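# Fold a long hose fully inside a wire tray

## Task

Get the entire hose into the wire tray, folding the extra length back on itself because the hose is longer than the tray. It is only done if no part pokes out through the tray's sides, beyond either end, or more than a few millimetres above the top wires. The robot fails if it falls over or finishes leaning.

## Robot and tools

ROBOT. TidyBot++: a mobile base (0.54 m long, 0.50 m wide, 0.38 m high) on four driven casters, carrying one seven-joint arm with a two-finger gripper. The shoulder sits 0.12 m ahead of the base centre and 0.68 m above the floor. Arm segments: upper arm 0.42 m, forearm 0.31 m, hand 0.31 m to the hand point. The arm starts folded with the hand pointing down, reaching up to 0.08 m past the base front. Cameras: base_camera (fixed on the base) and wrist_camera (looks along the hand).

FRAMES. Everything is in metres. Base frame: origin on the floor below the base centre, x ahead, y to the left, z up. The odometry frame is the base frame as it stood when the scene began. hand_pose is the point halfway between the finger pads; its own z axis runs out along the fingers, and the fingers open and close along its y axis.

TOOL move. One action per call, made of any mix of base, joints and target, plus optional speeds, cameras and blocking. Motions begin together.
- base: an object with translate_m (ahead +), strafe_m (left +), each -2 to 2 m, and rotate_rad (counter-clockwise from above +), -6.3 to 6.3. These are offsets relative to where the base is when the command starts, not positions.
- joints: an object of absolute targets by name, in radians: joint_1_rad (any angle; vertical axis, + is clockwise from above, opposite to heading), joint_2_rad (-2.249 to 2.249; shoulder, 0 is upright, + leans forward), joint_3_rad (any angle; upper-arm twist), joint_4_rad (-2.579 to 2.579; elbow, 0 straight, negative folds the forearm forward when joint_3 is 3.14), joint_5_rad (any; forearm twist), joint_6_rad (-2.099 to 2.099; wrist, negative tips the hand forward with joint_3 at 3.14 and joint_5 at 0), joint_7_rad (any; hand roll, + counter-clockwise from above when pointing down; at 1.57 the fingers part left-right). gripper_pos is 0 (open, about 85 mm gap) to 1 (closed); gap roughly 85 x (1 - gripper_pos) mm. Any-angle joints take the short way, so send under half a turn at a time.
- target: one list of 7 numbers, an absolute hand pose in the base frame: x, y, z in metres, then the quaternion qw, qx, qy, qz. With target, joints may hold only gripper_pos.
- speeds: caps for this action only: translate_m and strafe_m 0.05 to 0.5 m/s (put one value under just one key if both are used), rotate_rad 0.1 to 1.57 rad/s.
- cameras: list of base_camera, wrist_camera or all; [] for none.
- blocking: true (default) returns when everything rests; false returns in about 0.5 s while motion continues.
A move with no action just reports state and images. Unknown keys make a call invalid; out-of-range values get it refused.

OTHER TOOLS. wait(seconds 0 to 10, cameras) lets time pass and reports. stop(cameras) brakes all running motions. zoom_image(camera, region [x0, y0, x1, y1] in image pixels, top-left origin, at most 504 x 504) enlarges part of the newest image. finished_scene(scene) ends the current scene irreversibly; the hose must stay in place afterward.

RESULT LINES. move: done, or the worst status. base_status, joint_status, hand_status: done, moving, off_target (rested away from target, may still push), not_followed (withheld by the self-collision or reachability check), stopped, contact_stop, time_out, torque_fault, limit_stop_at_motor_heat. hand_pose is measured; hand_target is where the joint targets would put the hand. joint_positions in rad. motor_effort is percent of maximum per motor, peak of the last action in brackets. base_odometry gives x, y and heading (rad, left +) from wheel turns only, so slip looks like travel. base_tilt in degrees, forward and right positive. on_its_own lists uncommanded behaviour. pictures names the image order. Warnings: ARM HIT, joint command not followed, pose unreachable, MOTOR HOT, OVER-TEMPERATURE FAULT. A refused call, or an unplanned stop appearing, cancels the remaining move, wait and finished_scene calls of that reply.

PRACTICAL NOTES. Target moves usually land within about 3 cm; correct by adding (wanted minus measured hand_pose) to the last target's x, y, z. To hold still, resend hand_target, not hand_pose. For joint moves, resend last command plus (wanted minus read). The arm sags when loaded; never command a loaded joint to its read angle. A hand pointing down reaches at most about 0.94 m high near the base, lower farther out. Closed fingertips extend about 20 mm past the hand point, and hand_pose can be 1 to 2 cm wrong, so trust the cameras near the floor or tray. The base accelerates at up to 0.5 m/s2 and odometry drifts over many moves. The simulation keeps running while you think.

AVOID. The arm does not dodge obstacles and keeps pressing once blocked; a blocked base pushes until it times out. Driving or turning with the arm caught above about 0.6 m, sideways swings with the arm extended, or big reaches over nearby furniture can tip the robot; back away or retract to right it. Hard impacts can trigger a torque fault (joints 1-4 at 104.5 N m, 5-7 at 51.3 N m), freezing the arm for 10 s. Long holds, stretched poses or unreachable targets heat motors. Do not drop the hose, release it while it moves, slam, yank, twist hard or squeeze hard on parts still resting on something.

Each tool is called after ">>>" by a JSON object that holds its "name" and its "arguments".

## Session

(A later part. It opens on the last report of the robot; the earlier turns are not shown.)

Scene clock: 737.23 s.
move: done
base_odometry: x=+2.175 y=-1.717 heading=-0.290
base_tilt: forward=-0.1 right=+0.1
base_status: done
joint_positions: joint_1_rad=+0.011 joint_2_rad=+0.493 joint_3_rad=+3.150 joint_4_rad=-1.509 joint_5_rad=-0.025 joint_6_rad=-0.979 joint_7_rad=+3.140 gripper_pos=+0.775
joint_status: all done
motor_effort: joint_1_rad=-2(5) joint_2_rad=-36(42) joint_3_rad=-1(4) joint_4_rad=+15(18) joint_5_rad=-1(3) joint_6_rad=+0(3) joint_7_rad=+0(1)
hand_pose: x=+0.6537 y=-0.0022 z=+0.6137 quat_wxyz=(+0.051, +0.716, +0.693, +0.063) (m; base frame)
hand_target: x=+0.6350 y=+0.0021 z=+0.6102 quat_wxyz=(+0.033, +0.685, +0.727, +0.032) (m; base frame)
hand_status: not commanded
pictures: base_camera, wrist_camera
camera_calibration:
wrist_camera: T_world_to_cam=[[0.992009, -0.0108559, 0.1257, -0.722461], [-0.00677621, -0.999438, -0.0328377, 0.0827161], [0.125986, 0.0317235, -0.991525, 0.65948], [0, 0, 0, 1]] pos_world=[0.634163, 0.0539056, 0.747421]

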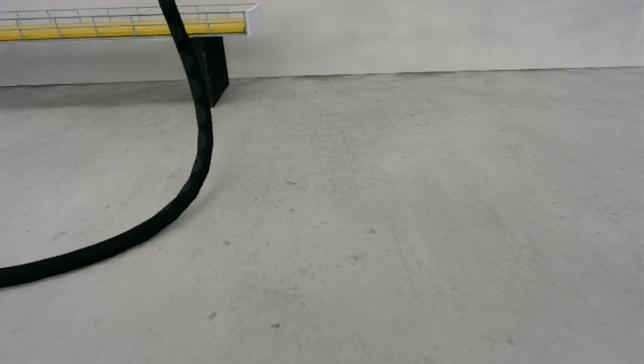

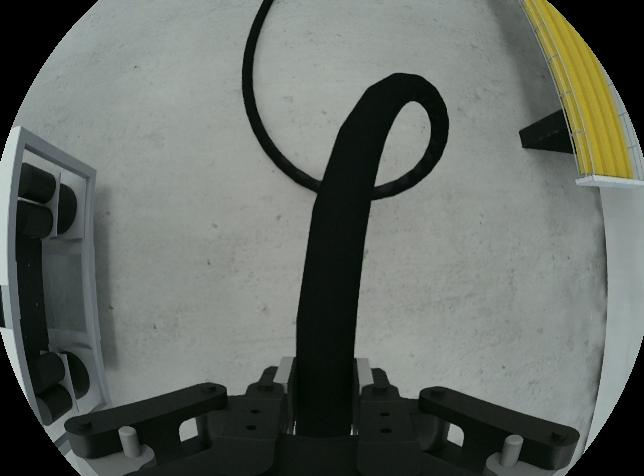

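>>> {"name": "move", "arguments": {"base": {"translate_m":0.3,"strafe_m":-0.35}, "speeds": {"translate_m":0.3}, "joints": {"joint_2_rad":0.75,"joint_4_rad":-1.8,"joint_6_rad":-0.6}}}

Scene clock: 745.97 s.
move: done
base_odometry: x=+2.363 y=-2.138 heading=-0.289
base_tilt: forward=-0.2 right=+0.2
base_status: done
joint_positions: joint_1_rad=+0.007 joint_2_rad=+0.734 joint_3_rad=+3.149 joint_4_rad=-1.781 joint_5_rad=-0.025 joint_6_rad=-0.673 joint_7_rad=+3.140 gripper_pos=+0.775
joint_status: all done
motor_effort: joint_1_rad=-1(4) joint_2_rad=-36(41) joint_3_rad=-1(2) joint_4_rad=+9(16) joint_5_rad=+1(2) joint_6_rad=-1(3) joint_7_rad=+1(1)
hand_pose: x=+0.5707 y=-0.0008 z=+0.4283 quat_wxyz=(-0.020, +0.719, +0.695, -0.013) (m; base frame)
hand_target: x=+0.5785 y=+0.0022 z=+0.4175 quat_wxyz=(-0.003, +0.686, +0.728, -0.002) (m; base frame)
hand_status: not commanded
pictures: base_camera, wrist_camera
camera_calibration:
wrist_camera: T_world_to_cam=[[0.996614, -0.0121703, -0.0813155, -0.530799], [-0.0144644, -0.999512, -0.0276829, 0.0795942], [-0.0809389, 0.0287654, -0.996304, 0.606273], [0, 0, 0, 1]] pos_world=[0.579224, 0.0556557, 0.563073]

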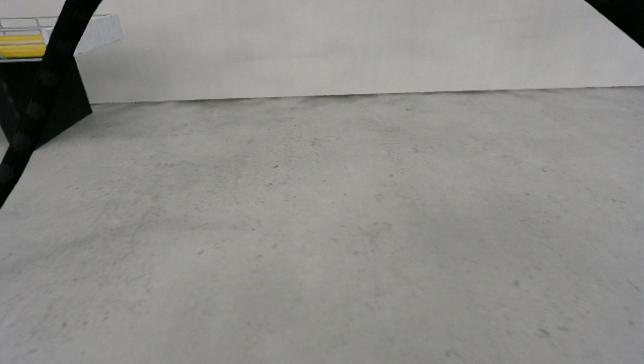

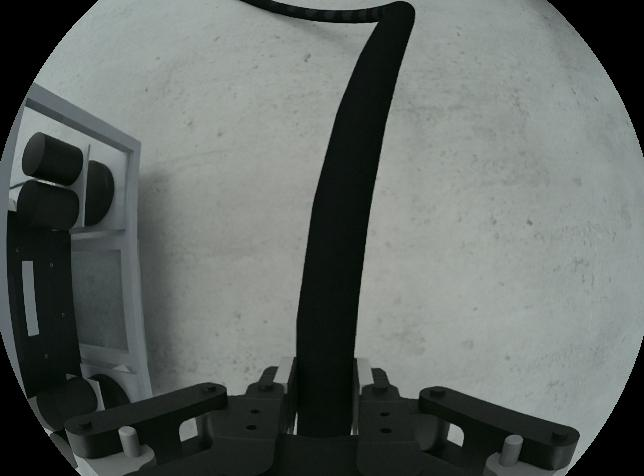

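>>> {"name": "move", "arguments": {"base": {"translate_m":-0.45,"strafe_m":0.3}, "speeds": {"translate_m":0.3}, "joints": {"joint_2_rad":0.5,"joint_4_rad":-1.5,"joint_6_rad":-1.05,"joint_7_rad":1.6}}}

>>> {"name": "move", "arguments": {"base": {"strafe_m":0.6}, "speeds": {"strafe_m":0.3}}}

Scene clock: 781.80 s.
move: done
base_odometry: x=+2.017 y=-1.722 heading=-0.289
base_tilt: forward=-0.1 right=+0.2
base_status: done
joint_positions: joint_1_rad=+0.003 joint_2_rad=+0.496 joint_3_rad=+3.148 joint_4_rad=-1.525 joint_5_rad=-0.025 joint_6_rad=-0.979 joint_7_rad=+1.652 gripper_pos=+0.775
joint_status: all done
motor_effort: joint_1_rad=-1(4) joint_2_rad=-38(40) joint_3_rad=-1(2) joint_4_rad=+16(18) joint_5_rad=-2(3) joint_6_rad=+2(3) joint_7_rad=-1(3)
hand_pose: x=+0.6465 y=+0.0031 z=+0.6072 quat_wxyz=(-0.006, +0.997, +0.030, +0.071) (m; base frame)
hand_target: x=+0.6350 y=+0.0021 z=+0.6103 quat_wxyz=(+0.000, +0.999, +0.015, +0.046) (m; base frame)
hand_status: not commanded
pictures: base_camera, wrist_camera
camera_calibration:
wrist_camera: T_world_to_cam=[[0.087114, -0.995411, -0.0395871, -0.0260202], [-0.983933, -0.0797568, -0.159736, 0.793719], [0.155845, 0.0528663, -0.986366, 0.631333], [0, 0, 0, 1]] pos_world=[0.684843, 0.00402747, 0.74848]

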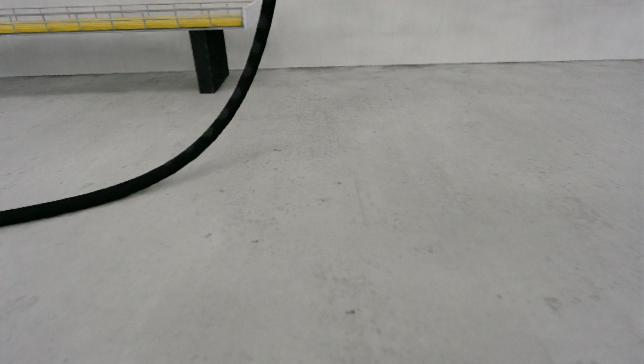

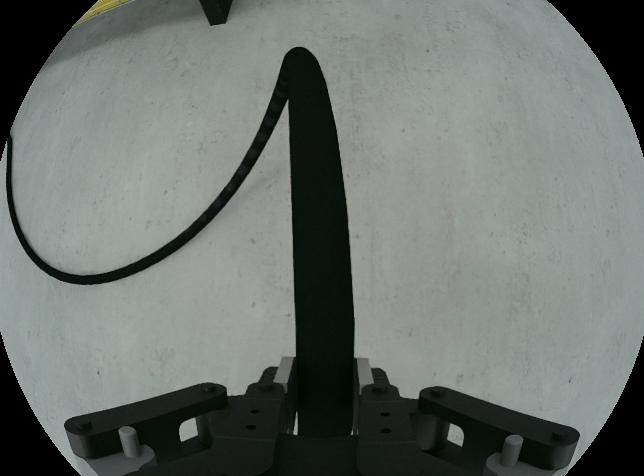

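Scene clock: 784.73 s.
move: done
base_odometry: x=+2.188 y=-1.147 heading=-0.289
base_tilt: forward=-0.2 right=+0.2
base_status: done
joint_positions: joint_1_rad=+0.003 joint_2_rad=+0.496 joint_3_rad=+3.148 joint_4_rad=-1.524 joint_5_rad=-0.025 joint_6_rad=-0.979 joint_7_rad=+1.651 gripper_pos=+0.775
joint_status: not commanded
motor_effort: joint_1_rad=-2(5) joint_2_rad=-37(40) joint_3_rad=-2(3) joint_4_rad=+15(17) joint_5_rad=-3(3) joint_6_rad=+1(2) joint_7_rad=+0(1)
hand_pose: x=+0.6466 y=+0.0031 z=+0.6073 quat_wxyz=(-0.006, +0.997, +0.029, +0.071) (m; base frame)
hand_target: x=+0.6350 y=+0.0021 z=+0.6103 quat_wxyz=(+0.000, +0.999, +0.015, +0.046) (m; base frame)
hand_status: not commanded
pictures: base_camera, wrist_camera
camera_calibration:
wrist_camera: T_world_to_cam=[[0.0857371, -0.995523, -0.0397844, -0.0250783], [-0.984023, -0.0783575, -0.159874, 0.793943], [0.156041, 0.0528558, -0.986335, 0.631237], [0, 0, 0, 1]] pos_world=[0.68491, 0.00388089, 0.748544]

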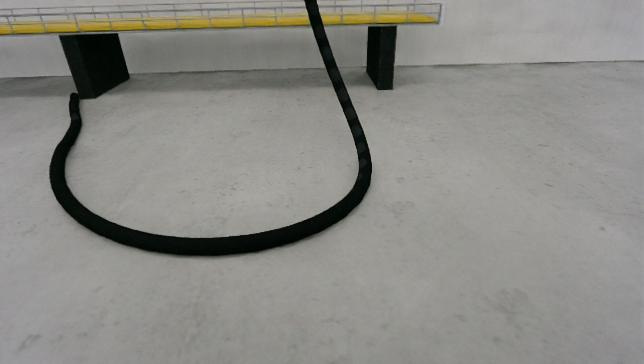

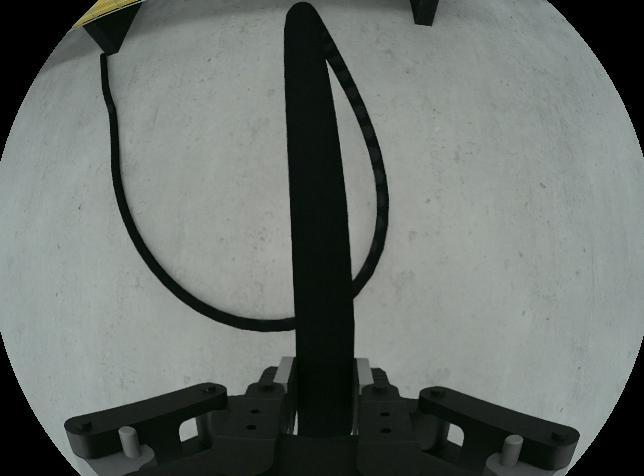

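>>> {"name": "move", "arguments": {"base": {"strafe_m":1.4,"translate_m":-0.05}, "speeds": {"strafe_m":0.3}, "joints": {"joint_7_rad":0.05}}}

Scene clock: 802.03 s.
move: done
base_odometry: x=+2.539 y=+0.210 heading=-0.289
base_tilt: forward=-0.2 right=+0.2
base_status: done
joint_positions: joint_1_rad=+0.001 joint_2_rad=+0.497 joint_3_rad=+3.146 joint_4_rad=-1.524 joint_5_rad=-0.025 joint_6_rad=-1.003 joint_7_rad=+0.106 gripper_pos=+0.775
joint_status: all done
motor_effort: joint_1_rad=-1(4) joint_2_rad=-39(40) joint_3_rad=-1(3) joint_4_rad=+19(20) joint_5_rad=-2(5) joint_6_rad=+5(6) joint_7_rad=-2(4)
hand_pose: x=+0.6392 y=+0.0053 z=+0.6058 quat_wxyz=(-0.046, +0.737, -0.674, +0.037) (m; base frame)
hand_target: x=+0.6350 y=+0.0021 z=+0.6103 quat_wxyz=(-0.032, +0.724, -0.688, +0.033) (m; base frame)
hand_status: not commanded
pictures: base_camera, wrist_camera
camera_calibration:
wrist_camera: T_world_to_cam=[[-0.982177, -0.109264, -0.152939, 0.724162], [-0.108795, 0.993998, -0.0114619, 0.13151], [0.153273, 0.00538129, -0.988169, 0.633917], [0, 0, 0, 1]] pos_world=[0.6284, -0.0550068, 0.738677]

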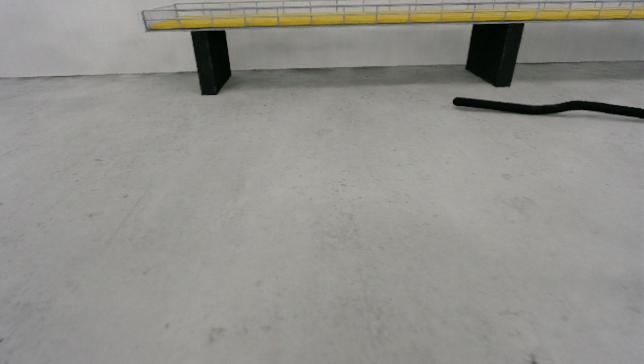

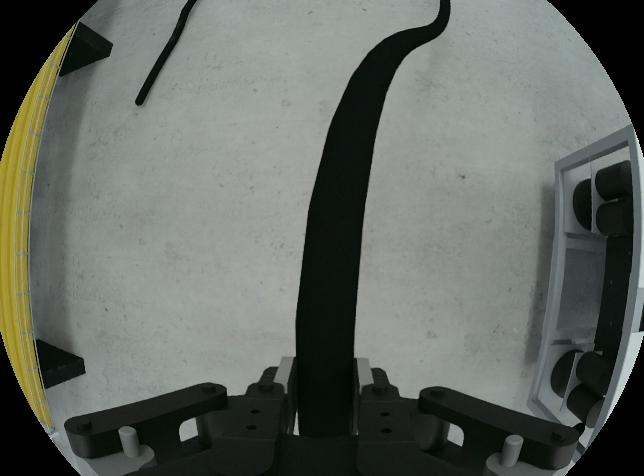

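>>> {"name": "move", "arguments": {"joints": {"joint_1_rad": 0, "joint_2_rad": 0.6, "joint_4_rad": -1.85, "joint_6_rad": -0.69, "joint_7_rad": 0.05}}}

Scene clock: 838.33 s.
move: done
base_odometry: x=+2.539 y=+0.210 heading=-0.289
base_tilt: forward=-0.2 right=+0.1
base_status: not commanded
joint_positions: joint_1_rad=+0.002 joint_2_rad=+0.570 joint_3_rad=+3.146 joint_4_rad=-1.816 joint_5_rad=-0.025 joint_6_rad=-0.759 joint_7_rad=+0.096 gripper_pos=+0.775
joint_status: all done
motor_effort: joint_1_rad=-3(4) joint_2_rad=-31(40) joint_3_rad=-2(3) joint_4_rad=+7(19) joint_5_rad=+0(2) joint_6_rad=-2(5) joint_7_rad=+0(2)
hand_pose: x=+0.5609 y=+0.0039 z=+0.4962 quat_wxyz=(-0.005, +0.732, -0.681, -0.006) (m; base frame)
hand_target: x=+0.5575 y=+0.0021 z=+0.4757 quat_wxyz=(-0.001, +0.725, -0.689, +0.000) (m; base frame)
hand_status: not commanded
pictures: base_camera, wrist_camera
camera_calibration:
wrist_camera: T_world_to_cam=[[-0.995016, -0.09389, -0.0335897, 0.578248], [-0.0938776, 0.995582, -0.00194956, 0.110032], [0.0336244, 0.00121349, -0.999434, 0.610318], [0, 0, 0, 1]] pos_world=[0.565174, -0.0559946, 0.629611]

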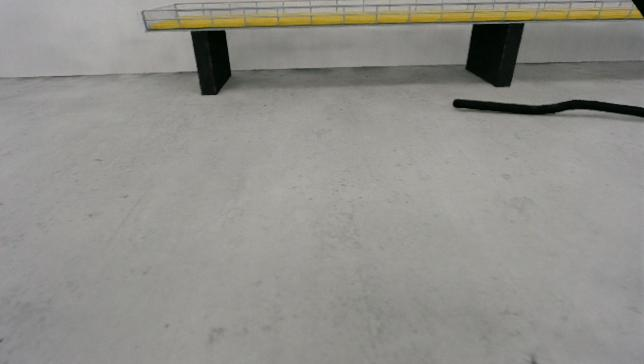

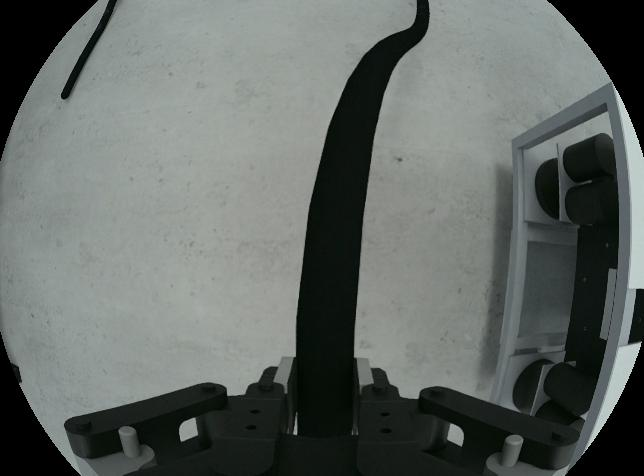

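>>> {"name": "move", "arguments": {"base": {"translate_m": 0.75}, "speeds": {"translate_m": 0.3}}}

Scene clock: 865.83 s.
move: done
base_odometry: x=+3.258 y=-0.004 heading=-0.288
base_tilt: forward=-0.1 right=+0.2
base_status: done
joint_positions: joint_1_rad=+0.004 joint_2_rad=+0.574 joint_3_rad=+3.146 joint_4_rad=-1.822 joint_5_rad=-0.025 joint_6_rad=-0.753 joint_7_rad=+0.096 gripper_pos=+0.775
joint_status: not commanded
motor_effort: joint_1_rad=-4(5) joint_2_rad=-32(33) joint_3_rad=-3(4) joint_4_rad=+8(9) joint_5_rad=-1(1) joint_6_rad=-2(3) joint_7_rad=+1(1)
hand_pose: x=+0.5586 y=+0.0029 z=+0.4931 quat_wxyz=(-0.003, +0.731, -0.682, -0.008) (m; base frame)
hand_target: x=+0.5575 y=+0.0021 z=+0.4757 quat_wxyz=(-0.001, +0.725, -0.689, +0.000) (m; base frame)
hand_status: not commanded
pictures: base_camera, wrist_camera
camera_calibration:
wrist_camera: T_world_to_cam=[[-0.995454, -0.0907298, -0.028989, 0.573751], [-0.0907213, 0.995875, -0.00161272, 0.10891], [0.0290157, 0.00102453, -0.999578, 0.609945], [0, 0, 0, 1]] pos_world=[0.563325, -0.0570295, 0.626496]

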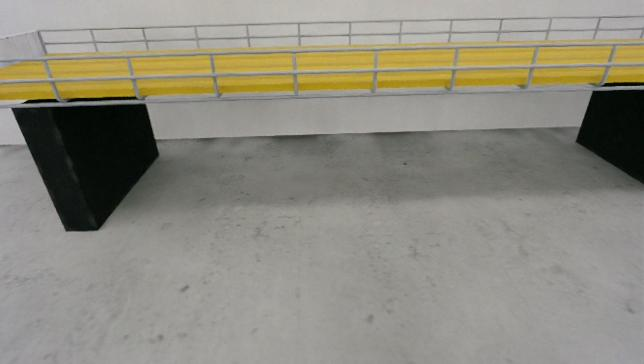

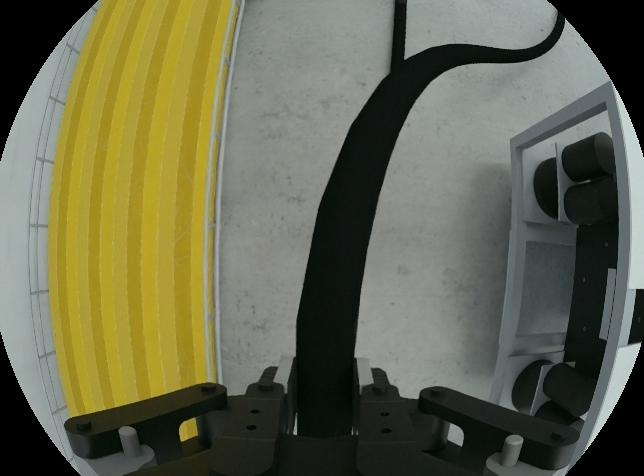

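>>> {"name": "move", "arguments": {"base": {"translate_m": 0.3, "strafe_m": -0.03}, "speeds": {"translate_m": 0.25}}}

>>> {"name": "move", "arguments": {"joints": {"joint_2_rad": 0.8, "joint_4_rad": -1.83, "joint_6_rad": -0.5}}}

Scene clock: 877.83 s.
move: done
base_odometry: x=+3.537 y=-0.118 heading=-0.287
base_tilt: forward=-0.2 right=+0.2
base_status: done
joint_positions: joint_1_rad=+0.005 joint_2_rad=+0.576 joint_3_rad=+3.146 joint_4_rad=-1.826 joint_5_rad=-0.025 joint_6_rad=-0.752 joint_7_rad=+0.094 gripper_pos=+0.775
joint_status: not commanded
motor_effort: joint_1_rad=-4(5) joint_2_rad=-32(34) joint_3_rad=-3(4) joint_4_rad=+8(10) joint_5_rad=+0(1) joint_6_rad=-2(3) joint_7_rad=+1(1)
hand_pose: x=+0.5563 y=+0.0022 z=+0.4913 quat_wxyz=(-0.001, +0.730, -0.683, -0.009) (m; base frame)
hand_target: x=+0.5575 y=+0.0021 z=+0.4757 quat_wxyz=(-0.001, +0.725, -0.689, +0.000) (m; base frame)
hand_status: not commanded
pictures: base_camera, wrist_camera
camera_calibration:
wrist_camera: T_world_to_cam=[[-0.995827, -0.0879681, -0.0242827, 0.569277], [-0.0879646, 0.996123, -0.00121474, 0.107634], [0.0242954, 0.00092635, -0.999704, 0.610952], [0, 0, 0, 1]] pos_world=[0.561526, -0.0577047, 0.624726]

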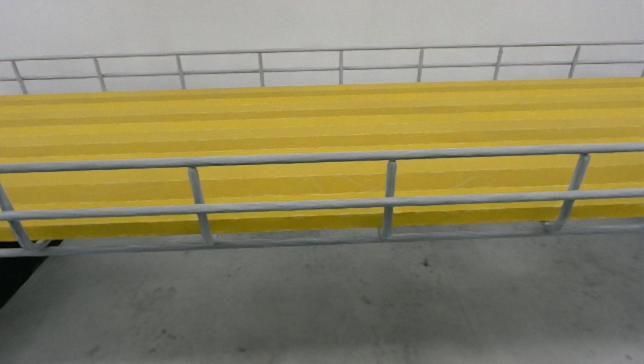

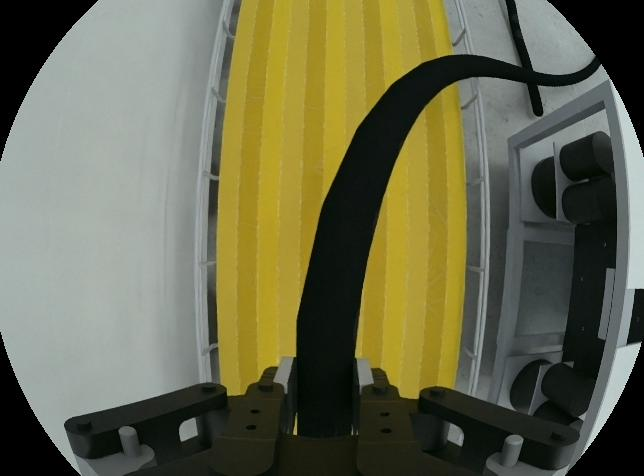

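Scene clock: 879.03 s.
move: done
base_odometry: x=+3.537 y=-0.118 heading=-0.287
base_tilt: forward=-0.1 right=+0.1
base_status: not commanded
joint_positions: joint_1_rad=+0.006 joint_2_rad=+0.771 joint_3_rad=+3.146 joint_4_rad=-1.826 joint_5_rad=-0.025 joint_6_rad=-0.567 joint_7_rad=+0.092 gripper_pos=+0.775
joint_status: all done
motor_effort: joint_1_rad=-5(5) joint_2_rad=-34(36) joint_3_rad=-4(4) joint_4_rad=+4(8) joint_5_rad=+0(1) joint_6_rad=-2(3) joint_7_rad=+1(1)
hand_pose: x=+0.5680 y=+0.0004 z=+0.4034 quat_wxyz=(+0.004, +0.729, -0.685, -0.012) (m; base frame)
hand_target: x=+0.5783 y=+0.0022 z=+0.3896 quat_wxyz=(-0.004, +0.725, -0.689, +0.004) (m; base frame)
hand_status: not commanded
pictures: base_camera, wrist_camera
camera_calibration:
wrist_camera: T_world_to_cam=[[-0.996464, -0.0829827, -0.0131612, 0.574523], [-0.0829291, 0.996545, -0.00456416, 0.10886], [0.0134945, -0.00345657, -0.999903, 0.529049], [0, 0, 0, 1]] pos_world=[0.574379, -0.0589794, 0.537056]

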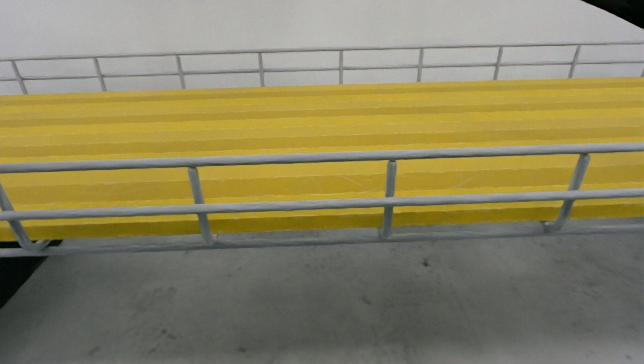

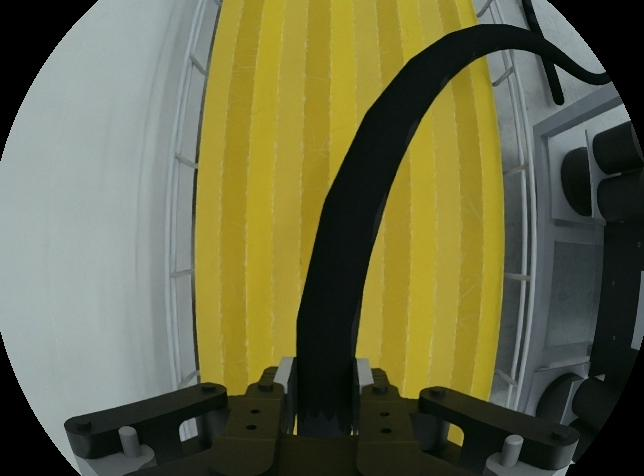

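>>> {"name": "move", "arguments": {"joints": {"joint_2_rad": 0.97, "joint_4_rad": -1.80, "joint_6_rad": -0.38}}}

Scene clock: 897.73 s.
move: done
base_odometry: x=+3.537 y=-0.118 heading=-0.287
base_tilt: forward=-0.2 right=+0.1
base_status: not commanded
joint_positions: joint_1_rad=+0.007 joint_2_rad=+0.935 joint_3_rad=+3.146 joint_4_rad=-1.796 joint_5_rad=-0.025 joint_6_rad=-0.443 joint_7_rad=+0.091 gripper_pos=+0.775
joint_status: all done
motor_effort: joint_1_rad=-5(5) joint_2_rad=-34(37) joint_3_rad=-4(4) joint_4_rad=+2(5) joint_5_rad=+1(1) joint_6_rad=-3(4) joint_7_rad=+1(2)
hand_pose: x=+0.5731 y=-0.0011 z=+0.3324 quat_wxyz=(+0.008, +0.727, -0.686, -0.014) (m; base frame)
hand_target: x=+0.5776 y=+0.0022 z=+0.3155 quat_wxyz=(+0.002, +0.725, -0.689, -0.003) (m; base frame)
hand_status: not commanded
pictures: base_camera, wrist_camera
camera_calibration:
wrist_camera: T_world_to_cam=[[-0.996813, -0.079707, -0.00334516, 0.575472], [-0.0796815, 0.996795, -0.00717496, 0.109522], [0.00390633, -0.00688554, -0.999969, 0.46342], [0, 0, 0, 1]] pos_world=[0.580555, -0.0601108, 0.466116]

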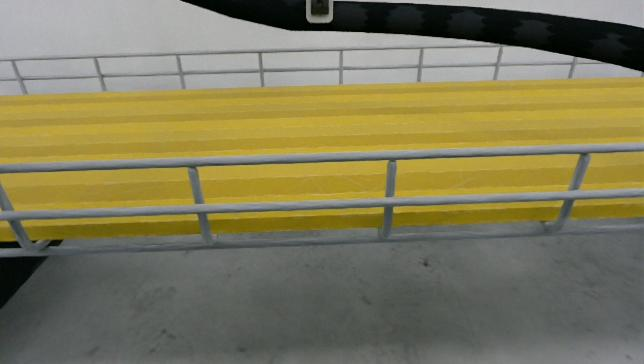

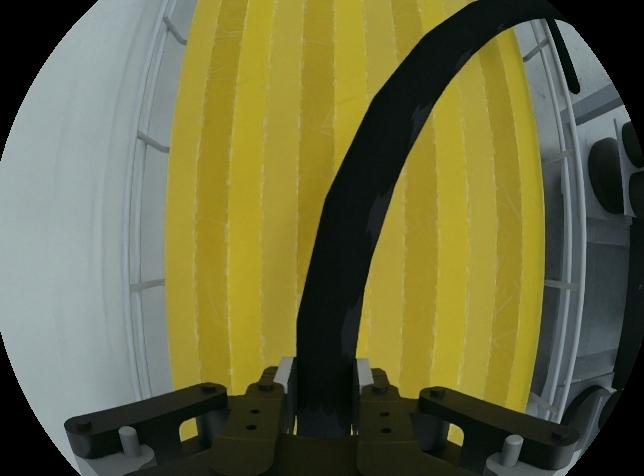

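>>> {"name": "move", "arguments": {"joints": {"joint_2_rad": 1.145, "joint_4_rad": -1.475, "joint_6_rad": -0.70, "joint_7_rad": 0.0}}}

Scene clock: 922.60 s.
move: done
base_odometry: x=+3.537 y=-0.118 heading=-0.287
base_tilt: forward=-0.2 right=+0.2
base_status: not commanded
joint_positions: joint_1_rad=+0.012 joint_2_rad=+1.110 joint_3_rad=+3.151 joint_4_rad=-1.491 joint_5_rad=-0.025 joint_6_rad=-0.618 joint_7_rad=+0.044 gripper_pos=+0.775
joint_status: all done
motor_effort: joint_1_rad=-5(6) joint_2_rad=-41(43) joint_3_rad=-4(5) joint_4_rad=+6(7) joint_5_rad=+0(1) joint_6_rad=-1(3) joint_7_rad=+1(2)
hand_pose: x=+0.6335 y=-0.0062 z=+0.2888 quat_wxyz=(+0.025, +0.709, -0.705, -0.030) (m; base frame)
hand_target: x=+0.6036 y=+0.0022 z=+0.2767 quat_wxyz=(+0.063, +0.705, -0.704, -0.063) (m; base frame)
hand_status: not commanded
pictures: base_camera, wrist_camera
camera_calibration:
wrist_camera: T_world_to_cam=[[-0.998715, -0.0274997, 0.0425661, 0.623367], [-0.0278544, 0.999582, -0.00776218, 0.0863866], [-0.0423349, -0.00893786, -0.999063, 0.448551], [0, 0, 0, 1]] pos_world=[0.643961, -0.065199, 0.422267]

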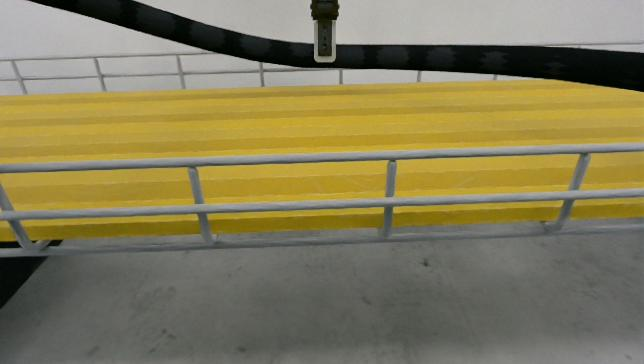

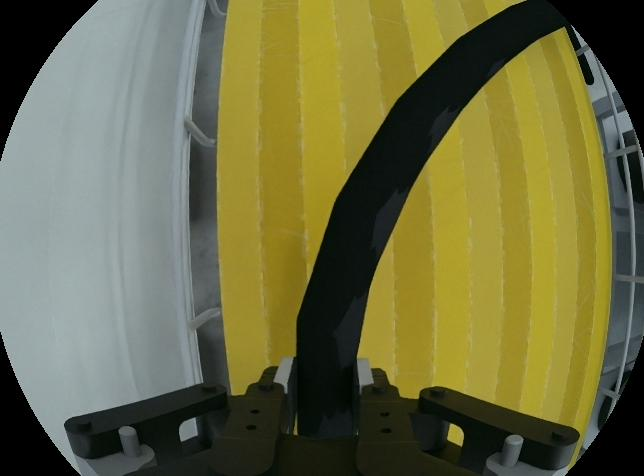

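>>> {"name": "move", "arguments": {"joints": {"joint_2_rad": 1.245, "joint_4_rad": -1.46, "joint_6_rad": -0.78, "joint_7_rad": 0.0}}}

>>> {"name": "zoom_image", "arguments": {"camera": "base_camera", "region": [0, 0, 400, 130]}}

Scene clock: 932.70 s.
move: off_target
base_odometry: x=+3.537 y=-0.118 heading=-0.288
base_tilt: forward=-0.1 right=+0.1
base_status: not commanded
joint_positions: joint_1_rad=+0.012 joint_2_rad=+1.189 joint_3_rad=+3.151 joint_4_rad=-1.449 joint_5_rad=-0.025 joint_6_rad=-0.684 joint_7_rad=+0.043 gripper_pos=+0.775
joint_status: joint_2_rad off_target (ended at +1.189, target +1.245); joint_6_rad off_target (ended at -0.684, target -0.780); the others done
motor_effort: joint_1_rad=-3(5) joint_2_rad=-37(42) joint_3_rad=-3(4) joint_4_rad=+1(6) joint_5_rad=-1(1) joint_6_rad=-4(5) joint_7_rad=+0(2)
hand_pose: x=+0.6051 y=-0.0054 z=+0.2568 quat_wxyz=(+0.060, +0.706, -0.702, -0.067) (m; base frame)
hand_target: x=+0.5457 y=+0.0022 z=+0.2385 quat_wxyz=(+0.120, +0.697, -0.696, -0.121) (m; base frame)
hand_status: not commanded
pictures: base_camera, wrist_camera
camera_calibration:
wrist_camera: T_world_to_cam=[[-0.989048, -0.0273953, 0.145031, 0.564279], [-0.0280098, 0.999605, -0.00219696, 0.0832025], [-0.144913, -0.00623519, -0.989425, 0.475036], [0, 0, 0, 1]] pos_world=[0.629269, -0.0647492, 0.388357]

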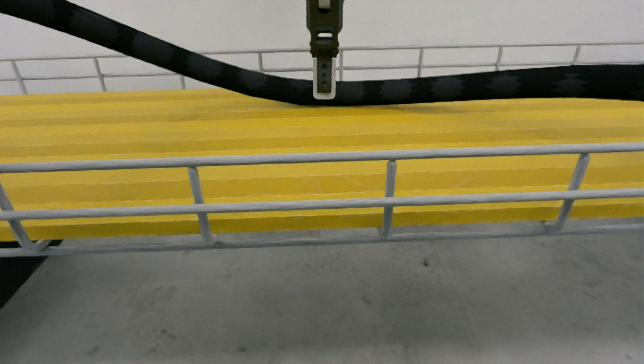

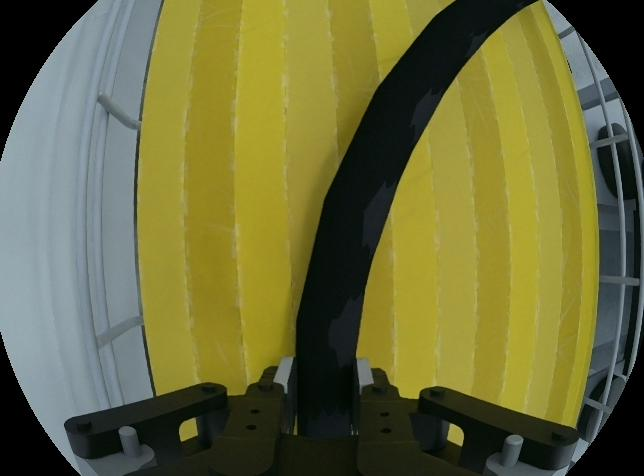

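Scaled by 1.260.

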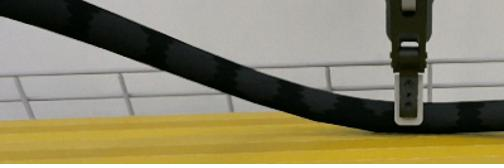

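>>> {"name": "move", "arguments": {"joints": {"joint_2_rad": 1.2, "joint_4_rad": -1.44, "joint_6_rad": -1.18}}}

>>> {"name": "zoom_image", "arguments": {"camera": "base_camera", "region": [0, 0, 400, 130]}}

Scene clock: 951.83 s.
move: done
base_odometry: x=+3.537 y=-0.118 heading=-0.288
base_tilt: forward=-0.2 right=+0.1
base_status: not commanded
joint_positions: joint_1_rad=+0.013 joint_2_rad=+1.168 joint_3_rad=+3.152 joint_4_rad=-1.430 joint_5_rad=-0.025 joint_6_rad=-1.086 joint_7_rad=+0.042 gripper_pos=+0.775
joint_status: all done
motor_effort: joint_1_rad=-5(6) joint_2_rad=-37(40) joint_3_rad=-4(5) joint_4_rad=+0(2) joint_5_rad=-2(3) joint_6_rad=-7(8) joint_7_rad=+0(1)
hand_pose: x=+0.5083 y=-0.0019 z=+0.3111 quat_wxyz=(+0.180, +0.683, -0.680, -0.198) (m; base frame)
hand_target: x=+0.4669 y=+0.0021 z=+0.3163 quat_wxyz=(+0.235, +0.667, -0.666, -0.236) (m; base frame)
hand_status: not commanded
pictures: base_camera, wrist_camera
camera_calibration:
wrist_camera: T_world_to_cam=[[-0.874374, -0.0319607, 0.4842, 0.296942], [-0.0245512, 0.999464, 0.0216372, 0.0679326], [-0.484632, 0.00703133, -0.87469, 0.651745], [0, 0, 0, 1]] pos_world=[0.577162, -0.0629884, 0.424825]

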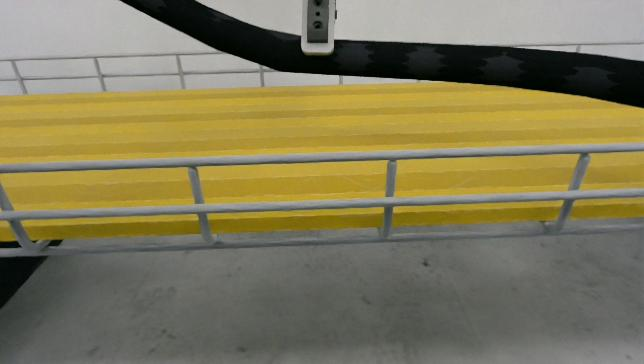

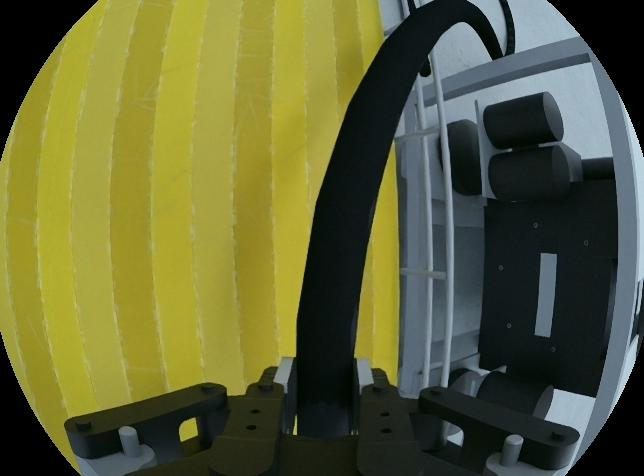

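Scaled by 1.260.

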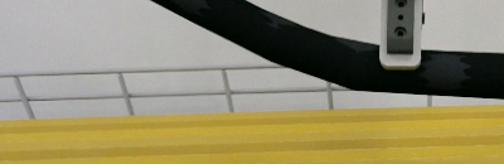

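>>> {"name": "move", "arguments": {"joints": {"joint_2_rad": 1.34, "joint_4_rad": -1.38, "joint_6_rad": -1.22}}}

>>> {"name": "zoom_image", "arguments": {"camera": "base_camera", "region": [0, 0, 400, 130]}}

Scene clock: 958.37 s.
move: off_target
base_odometry: x=+3.537 y=-0.118 heading=-0.288
base_tilt: forward=-0.1 right=+0.2
base_status: not commanded
joint_positions: joint_1_rad=+0.013 joint_2_rad=+1.293 joint_3_rad=+3.152 joint_4_rad=-1.373 joint_5_rad=-0.025 joint_6_rad=-1.130 joint_7_rad=+0.042 gripper_pos=+0.775
joint_status: joint_2_rad off_target (ended at +1.293, target +1.340); the others done
motor_effort: joint_1_rad=-5(5) joint_2_rad=-35(40) joint_3_rad=-5(5) joint_4_rad=-2(2) joint_5_rad=-2(3) joint_6_rad=-7(8) joint_7_rad=+0(1)
hand_pose: x=+0.4783 y=-0.0016 z=+0.2707 quat_wxyz=(+0.218, +0.671, -0.668, -0.237) (m; base frame)
hand_target: x=+0.4343 y=+0.0021 z=+0.2740 quat_wxyz=(+0.274, +0.652, -0.651, -0.275) (m; base frame)
hand_status: not commanded
pictures: base_camera, wrist_camera
camera_calibration:
wrist_camera: T_world_to_cam=[[-0.814327, -0.0333932, 0.579445, 0.235742], [-0.0223245, 0.999407, 0.0262215, 0.0654739], [-0.579977, 0.00841705, -0.81459, 0.63118], [0, 0, 0, 1]] pos_world=[0.559502, -0.0628756, 0.375836]

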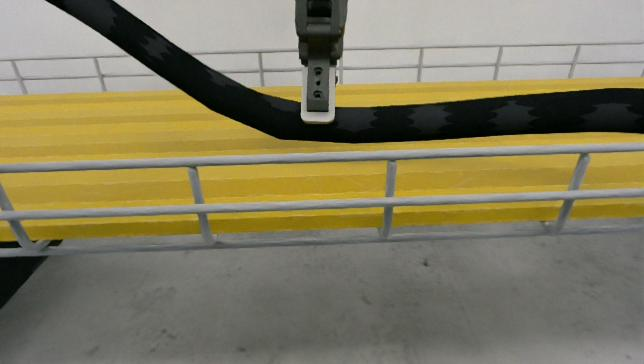

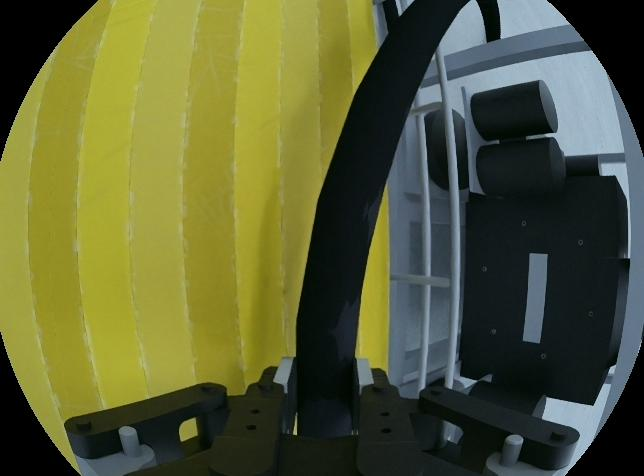

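Scaled by 1.260.

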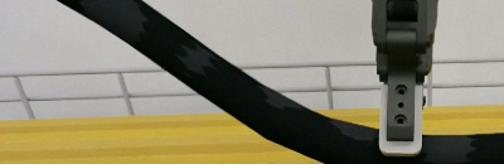

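>>> {"name": "move", "arguments": {"joints": {"joint_2_rad": 1.40, "joint_4_rad": -1.36, "joint_6_rad": -1.25}}}

>>> {"name": "zoom_image", "arguments": {"camera": "base_camera", "region": [0, 0, 400, 130]}}

Scene clock: 962.67 s.
move: off_target
base_odometry: x=+3.537 y=-0.118 heading=-0.288
base_tilt: forward=-0.1 right=+0.1
base_status: not commanded
joint_positions: joint_1_rad=+0.013 joint_2_rad=+1.344 joint_3_rad=+3.152 joint_4_rad=-1.347 joint_5_rad=-0.025 joint_6_rad=-1.159 joint_7_rad=+0.042 gripper_pos=+0.775
joint_status: joint_2_rad off_target (ended at +1.344, target +1.400); the others done
motor_effort: joint_1_rad=-4(5) joint_2_rad=-35(37) joint_3_rad=-4(5) joint_4_rad=-3(3) joint_5_rad=-1(3) joint_6_rad=-8(9) joint_7_rad=+0(1)
hand_pose: x=+0.4635 y=-0.0013 z=+0.2568 quat_wxyz=(+0.235, +0.665, -0.662, -0.255) (m; base frame)
hand_target: x=+0.4131 y=+0.0021 z=+0.2605 quat_wxyz=(+0.297, +0.642, -0.641, -0.298) (m; base frame)
hand_status: not commanded
pictures: base_camera, wrist_camera
camera_calibration:
wrist_camera: T_world_to_cam=[[-0.781804, -0.0344468, 0.622572, 0.205574], [-0.0211312, 0.999363, 0.0287587, 0.0639895], [-0.623166, 0.00932795, -0.782034, 0.622999], [0, 0, 0, 1]] pos_world=[0.550303, -0.0626787, 0.357381]

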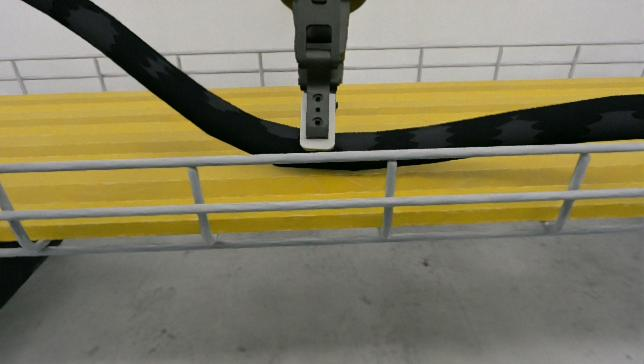

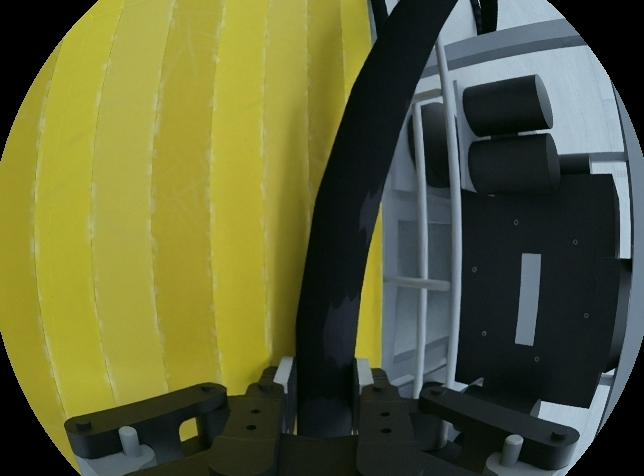

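Scaled by 1.260.

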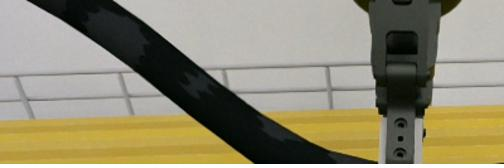

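>>> {"name": "move", "arguments": {"joints": {"gripper_pos": 0.7}, "cameras": ["base_camera"]}}

>>> {"name": "move", "arguments": {"joints": {"gripper_pos": 0.55}}}

Scene clock: 966.80 s.
move: done
base_odometry: x=+3.537 y=-0.118 heading=-0.288
base_tilt: forward=-0.1 right=+0.1
base_status: not commanded
joint_positions: joint_1_rad=+0.013 joint_2_rad=+1.348 joint_3_rad=+3.154 joint_4_rad=-1.347 joint_5_rad=-0.022 joint_6_rad=-1.171 joint_7_rad=+0.042 gripper_pos=+0.700
joint_status: all done
motor_effort: joint_1_rad=-3(6) joint_2_rad=-37(37) joint_3_rad=-5(5) joint_4_rad=-1(4) joint_5_rad=-3(4) joint_6_rad=-7(9) joint_7_rad=+0(1)
hand_pose: x=+0.4591 y=-0.0031 z=+0.2579 quat_wxyz=(+0.242, +0.663, -0.660, -0.259) (m; base frame)
hand_target: x=+0.4131 y=+0.0021 z=+0.2605 quat_wxyz=(+0.297, +0.642, -0.641, -0.298) (m; base frame)
hand_status: not commanded
pictures: base_camera

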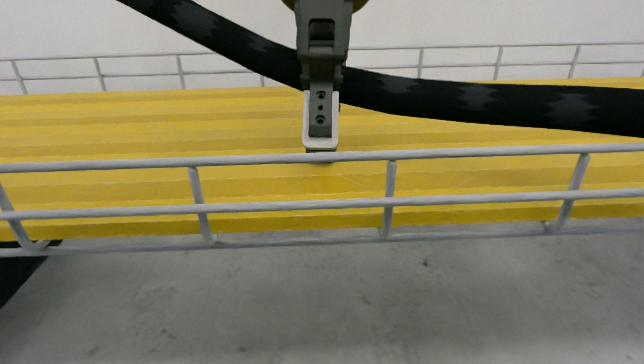

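Scene clock: 967.37 s.
move: done
base_odometry: x=+3.537 y=-0.118 heading=-0.288
base_tilt: forward=-0.1 right=+0.2
base_status: not commanded
joint_positions: joint_1_rad=+0.013 joint_2_rad=+1.349 joint_3_rad=+3.154 joint_4_rad=-1.347 joint_5_rad=-0.022 joint_6_rad=-1.181 joint_7_rad=+0.042 gripper_pos=+0.550
joint_status: all done
motor_effort: joint_1_rad=-3(4) joint_2_rad=-37(38) joint_3_rad=-4(4) joint_4_rad=-1(2) joint_5_rad=-2(3) joint_6_rad=-7(8) joint_7_rad=+0(1)
hand_pose: x=+0.4563 y=-0.0030 z=+0.2598 quat_wxyz=(+0.245, +0.662, -0.658, -0.263) (m; base frame)
hand_target: x=+0.4131 y=+0.0021 z=+0.2605 quat_wxyz=(+0.297, +0.642, -0.641, -0.298) (m; base frame)
hand_status: not commanded
pictures: base_camera, wrist_camera
camera_calibration:
wrist_camera: T_world_to_cam=[[-0.764809, -0.0345318, 0.643331, 0.18493], [-0.0227269, 0.999387, 0.0266253, 0.0667688], [-0.643856, 0.00574237, -0.765125, 0.625918], [0, 0, 0, 1]] pos_world=[0.545955, -0.0639362, 0.358157]

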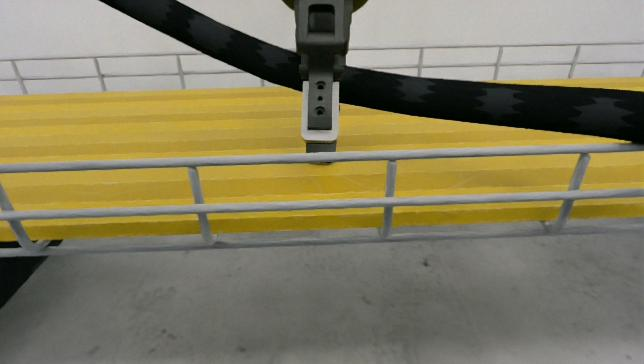

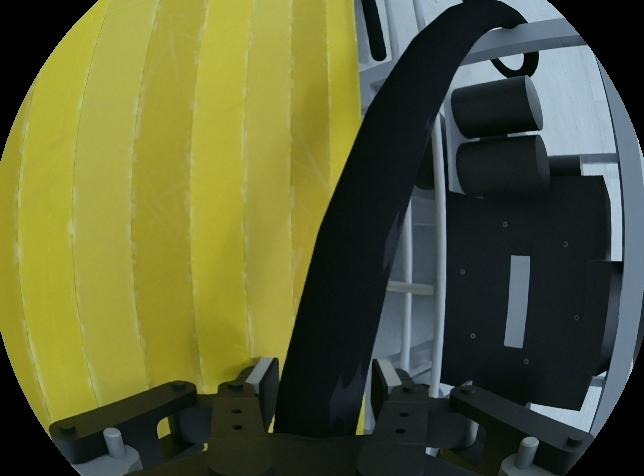

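>>> {"name": "move", "arguments": {"joints": {"gripper_pos": 0.05}, "cameras": ["base_camera"]}}

>>> {"name": "move", "arguments": {"joints": {"joint_2_rad": 1.0, "joint_4_rad": -1.6, "joint_6_rad": -0.9}}}

>>> {"name": "move", "arguments": {"joints": {"joint_2_rad": 0.4, "joint_4_rad": -1.6, "joint_6_rad": -1.0}}}

Scene clock: 974.20 s.
move: done
base_odometry: x=+3.537 y=-0.118 heading=-0.288
base_tilt: forward=-0.2 right=+0.1
base_status: not commanded
joint_positions: joint_1_rad=+0.013 joint_2_rad=+1.349 joint_3_rad=+3.154 joint_4_rad=-1.349 joint_5_rad=-0.022 joint_6_rad=-1.211 joint_7_rad=+0.042 gripper_pos=+0.050
joint_status: all done
motor_effort: joint_1_rad=-3(3) joint_2_rad=-36(37) joint_3_rad=-2(3) joint_4_rad=+4(4) joint_5_rad=-2(3) joint_6_rad=-1(7) joint_7_rad=-1(1)
hand_pose: x=+0.4483 y=-0.0027 z=+0.2663 quat_wxyz=(+0.255, +0.657, -0.654, -0.274) (m; base frame)
hand_target: x=+0.4131 y=+0.0021 z=+0.2605 quat_wxyz=(+0.297, +0.642, -0.641, -0.298) (m; base frame)
hand_status: not commanded
pictures: base_camera

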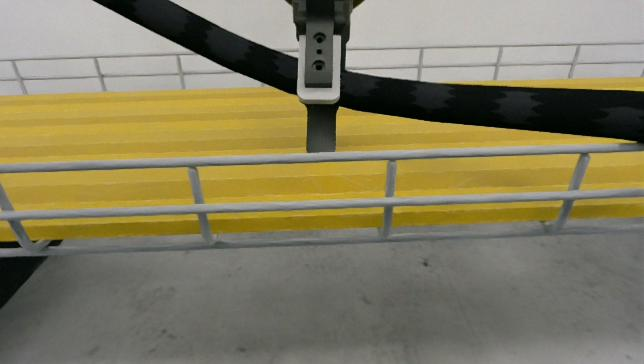

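Scene clock: 976.07 s.
move: done
base_odometry: x=+3.537 y=-0.118 heading=-0.288
base_tilt: forward=-0.1 right=+0.2
base_status: not commanded
joint_positions: joint_1_rad=+0.011 joint_2_rad=+0.986 joint_3_rad=+3.151 joint_4_rad=-1.579 joint_5_rad=-0.022 joint_6_rad=-0.983 joint_7_rad=+0.042 gripper_pos=+0.050
joint_status: all done
motor_effort: joint_1_rad=-1(3) joint_2_rad=-39(43) joint_3_rad=+0(3) joint_4_rad=+6(7) joint_5_rad=+0(2) joint_6_rad=-3(8) joint_7_rad=+0(2)
hand_pose: x=+0.5181 y=-0.0022 z=+0.3646 quat_wxyz=(+0.136, +0.695, -0.690, -0.149) (m; base frame)
hand_target: x=+0.5259 y=+0.0021 z=+0.3483 quat_wxyz=(+0.126, +0.696, -0.695, -0.126) (m; base frame)
hand_status: not commanded
pictures: base_camera, wrist_camera
camera_calibration:
wrist_camera: T_world_to_cam=[[-0.931498, -0.032562, 0.362285, 0.353646], [-0.0297994, 0.999469, 0.0132122, 0.0731269], [-0.362523, 0.00151127, -0.931974, 0.660943], [0, 0, 0, 1]] pos_world=[0.571207, -0.0625715, 0.486895]

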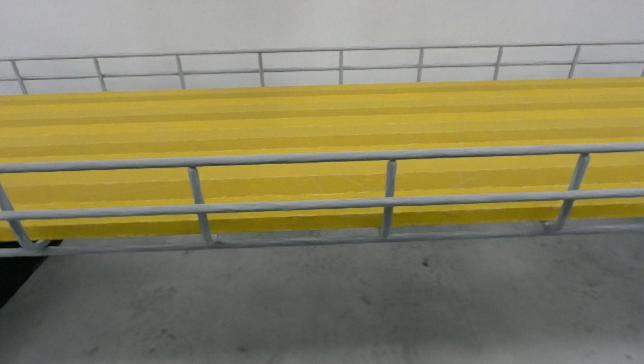

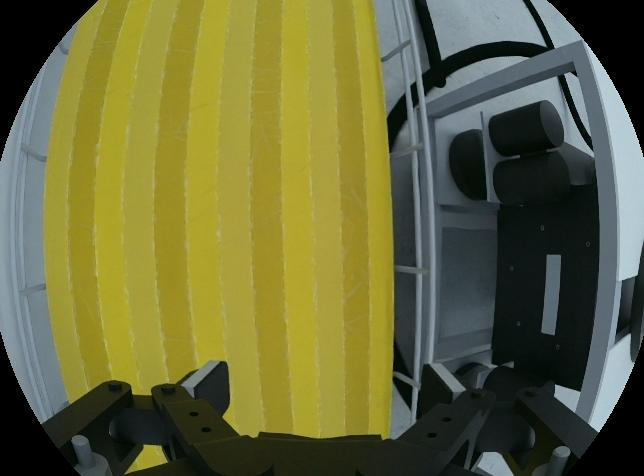

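Scene clock: 977.90 s.
move: done
base_odometry: x=+3.537 y=-0.118 heading=-0.288
base_tilt: forward=-0.1 right=+0.2
base_status: not commanded
joint_positions: joint_1_rad=+0.011 joint_2_rad=+0.389 joint_3_rad=+3.151 joint_4_rad=-1.583 joint_5_rad=-0.022 joint_6_rad=-0.983 joint_7_rad=+0.042 gripper_pos=+0.050
joint_status: all done
motor_effort: joint_1_rad=+0(1) joint_2_rad=-31(43) joint_3_rad=+0(1) joint_4_rad=+15(16) joint_5_rad=+0(1) joint_6_rad=+2(5) joint_7_rad=-1(1)
hand_pose: x=+0.6260 y=-0.0034 z=+0.6426 quat_wxyz=(-0.070, +0.708, -0.700, +0.063) (m; base frame)
hand_target: x=+0.6126 y=+0.0021 z=+0.6304 quat_wxyz=(-0.050, +0.706, -0.705, +0.050) (m; base frame)
hand_status: not commanded
pictures: base_camera, wrist_camera
camera_calibration:
wrist_camera: T_world_to_cam=[[-0.974853, -0.032052, -0.220531, 0.755034], [-0.0301487, 0.999473, -0.0119919, 0.0902911], [0.220799, -0.00504157, -0.975306, 0.621808], [0, 0, 0, 1]] pos_world=[0.601474, -0.0629083, 0.774044]

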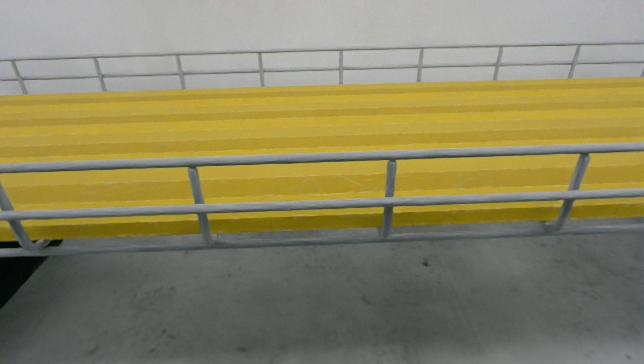

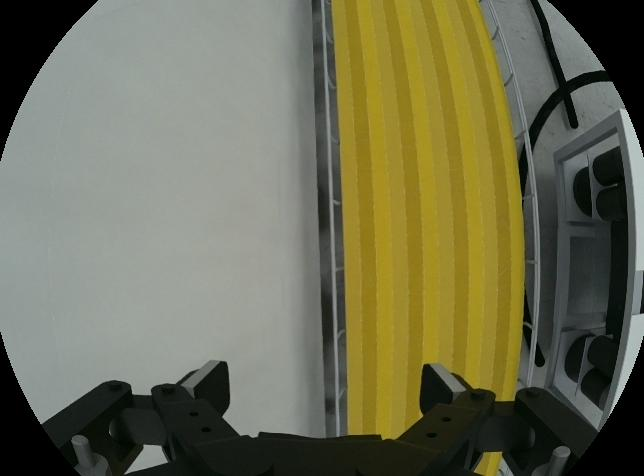

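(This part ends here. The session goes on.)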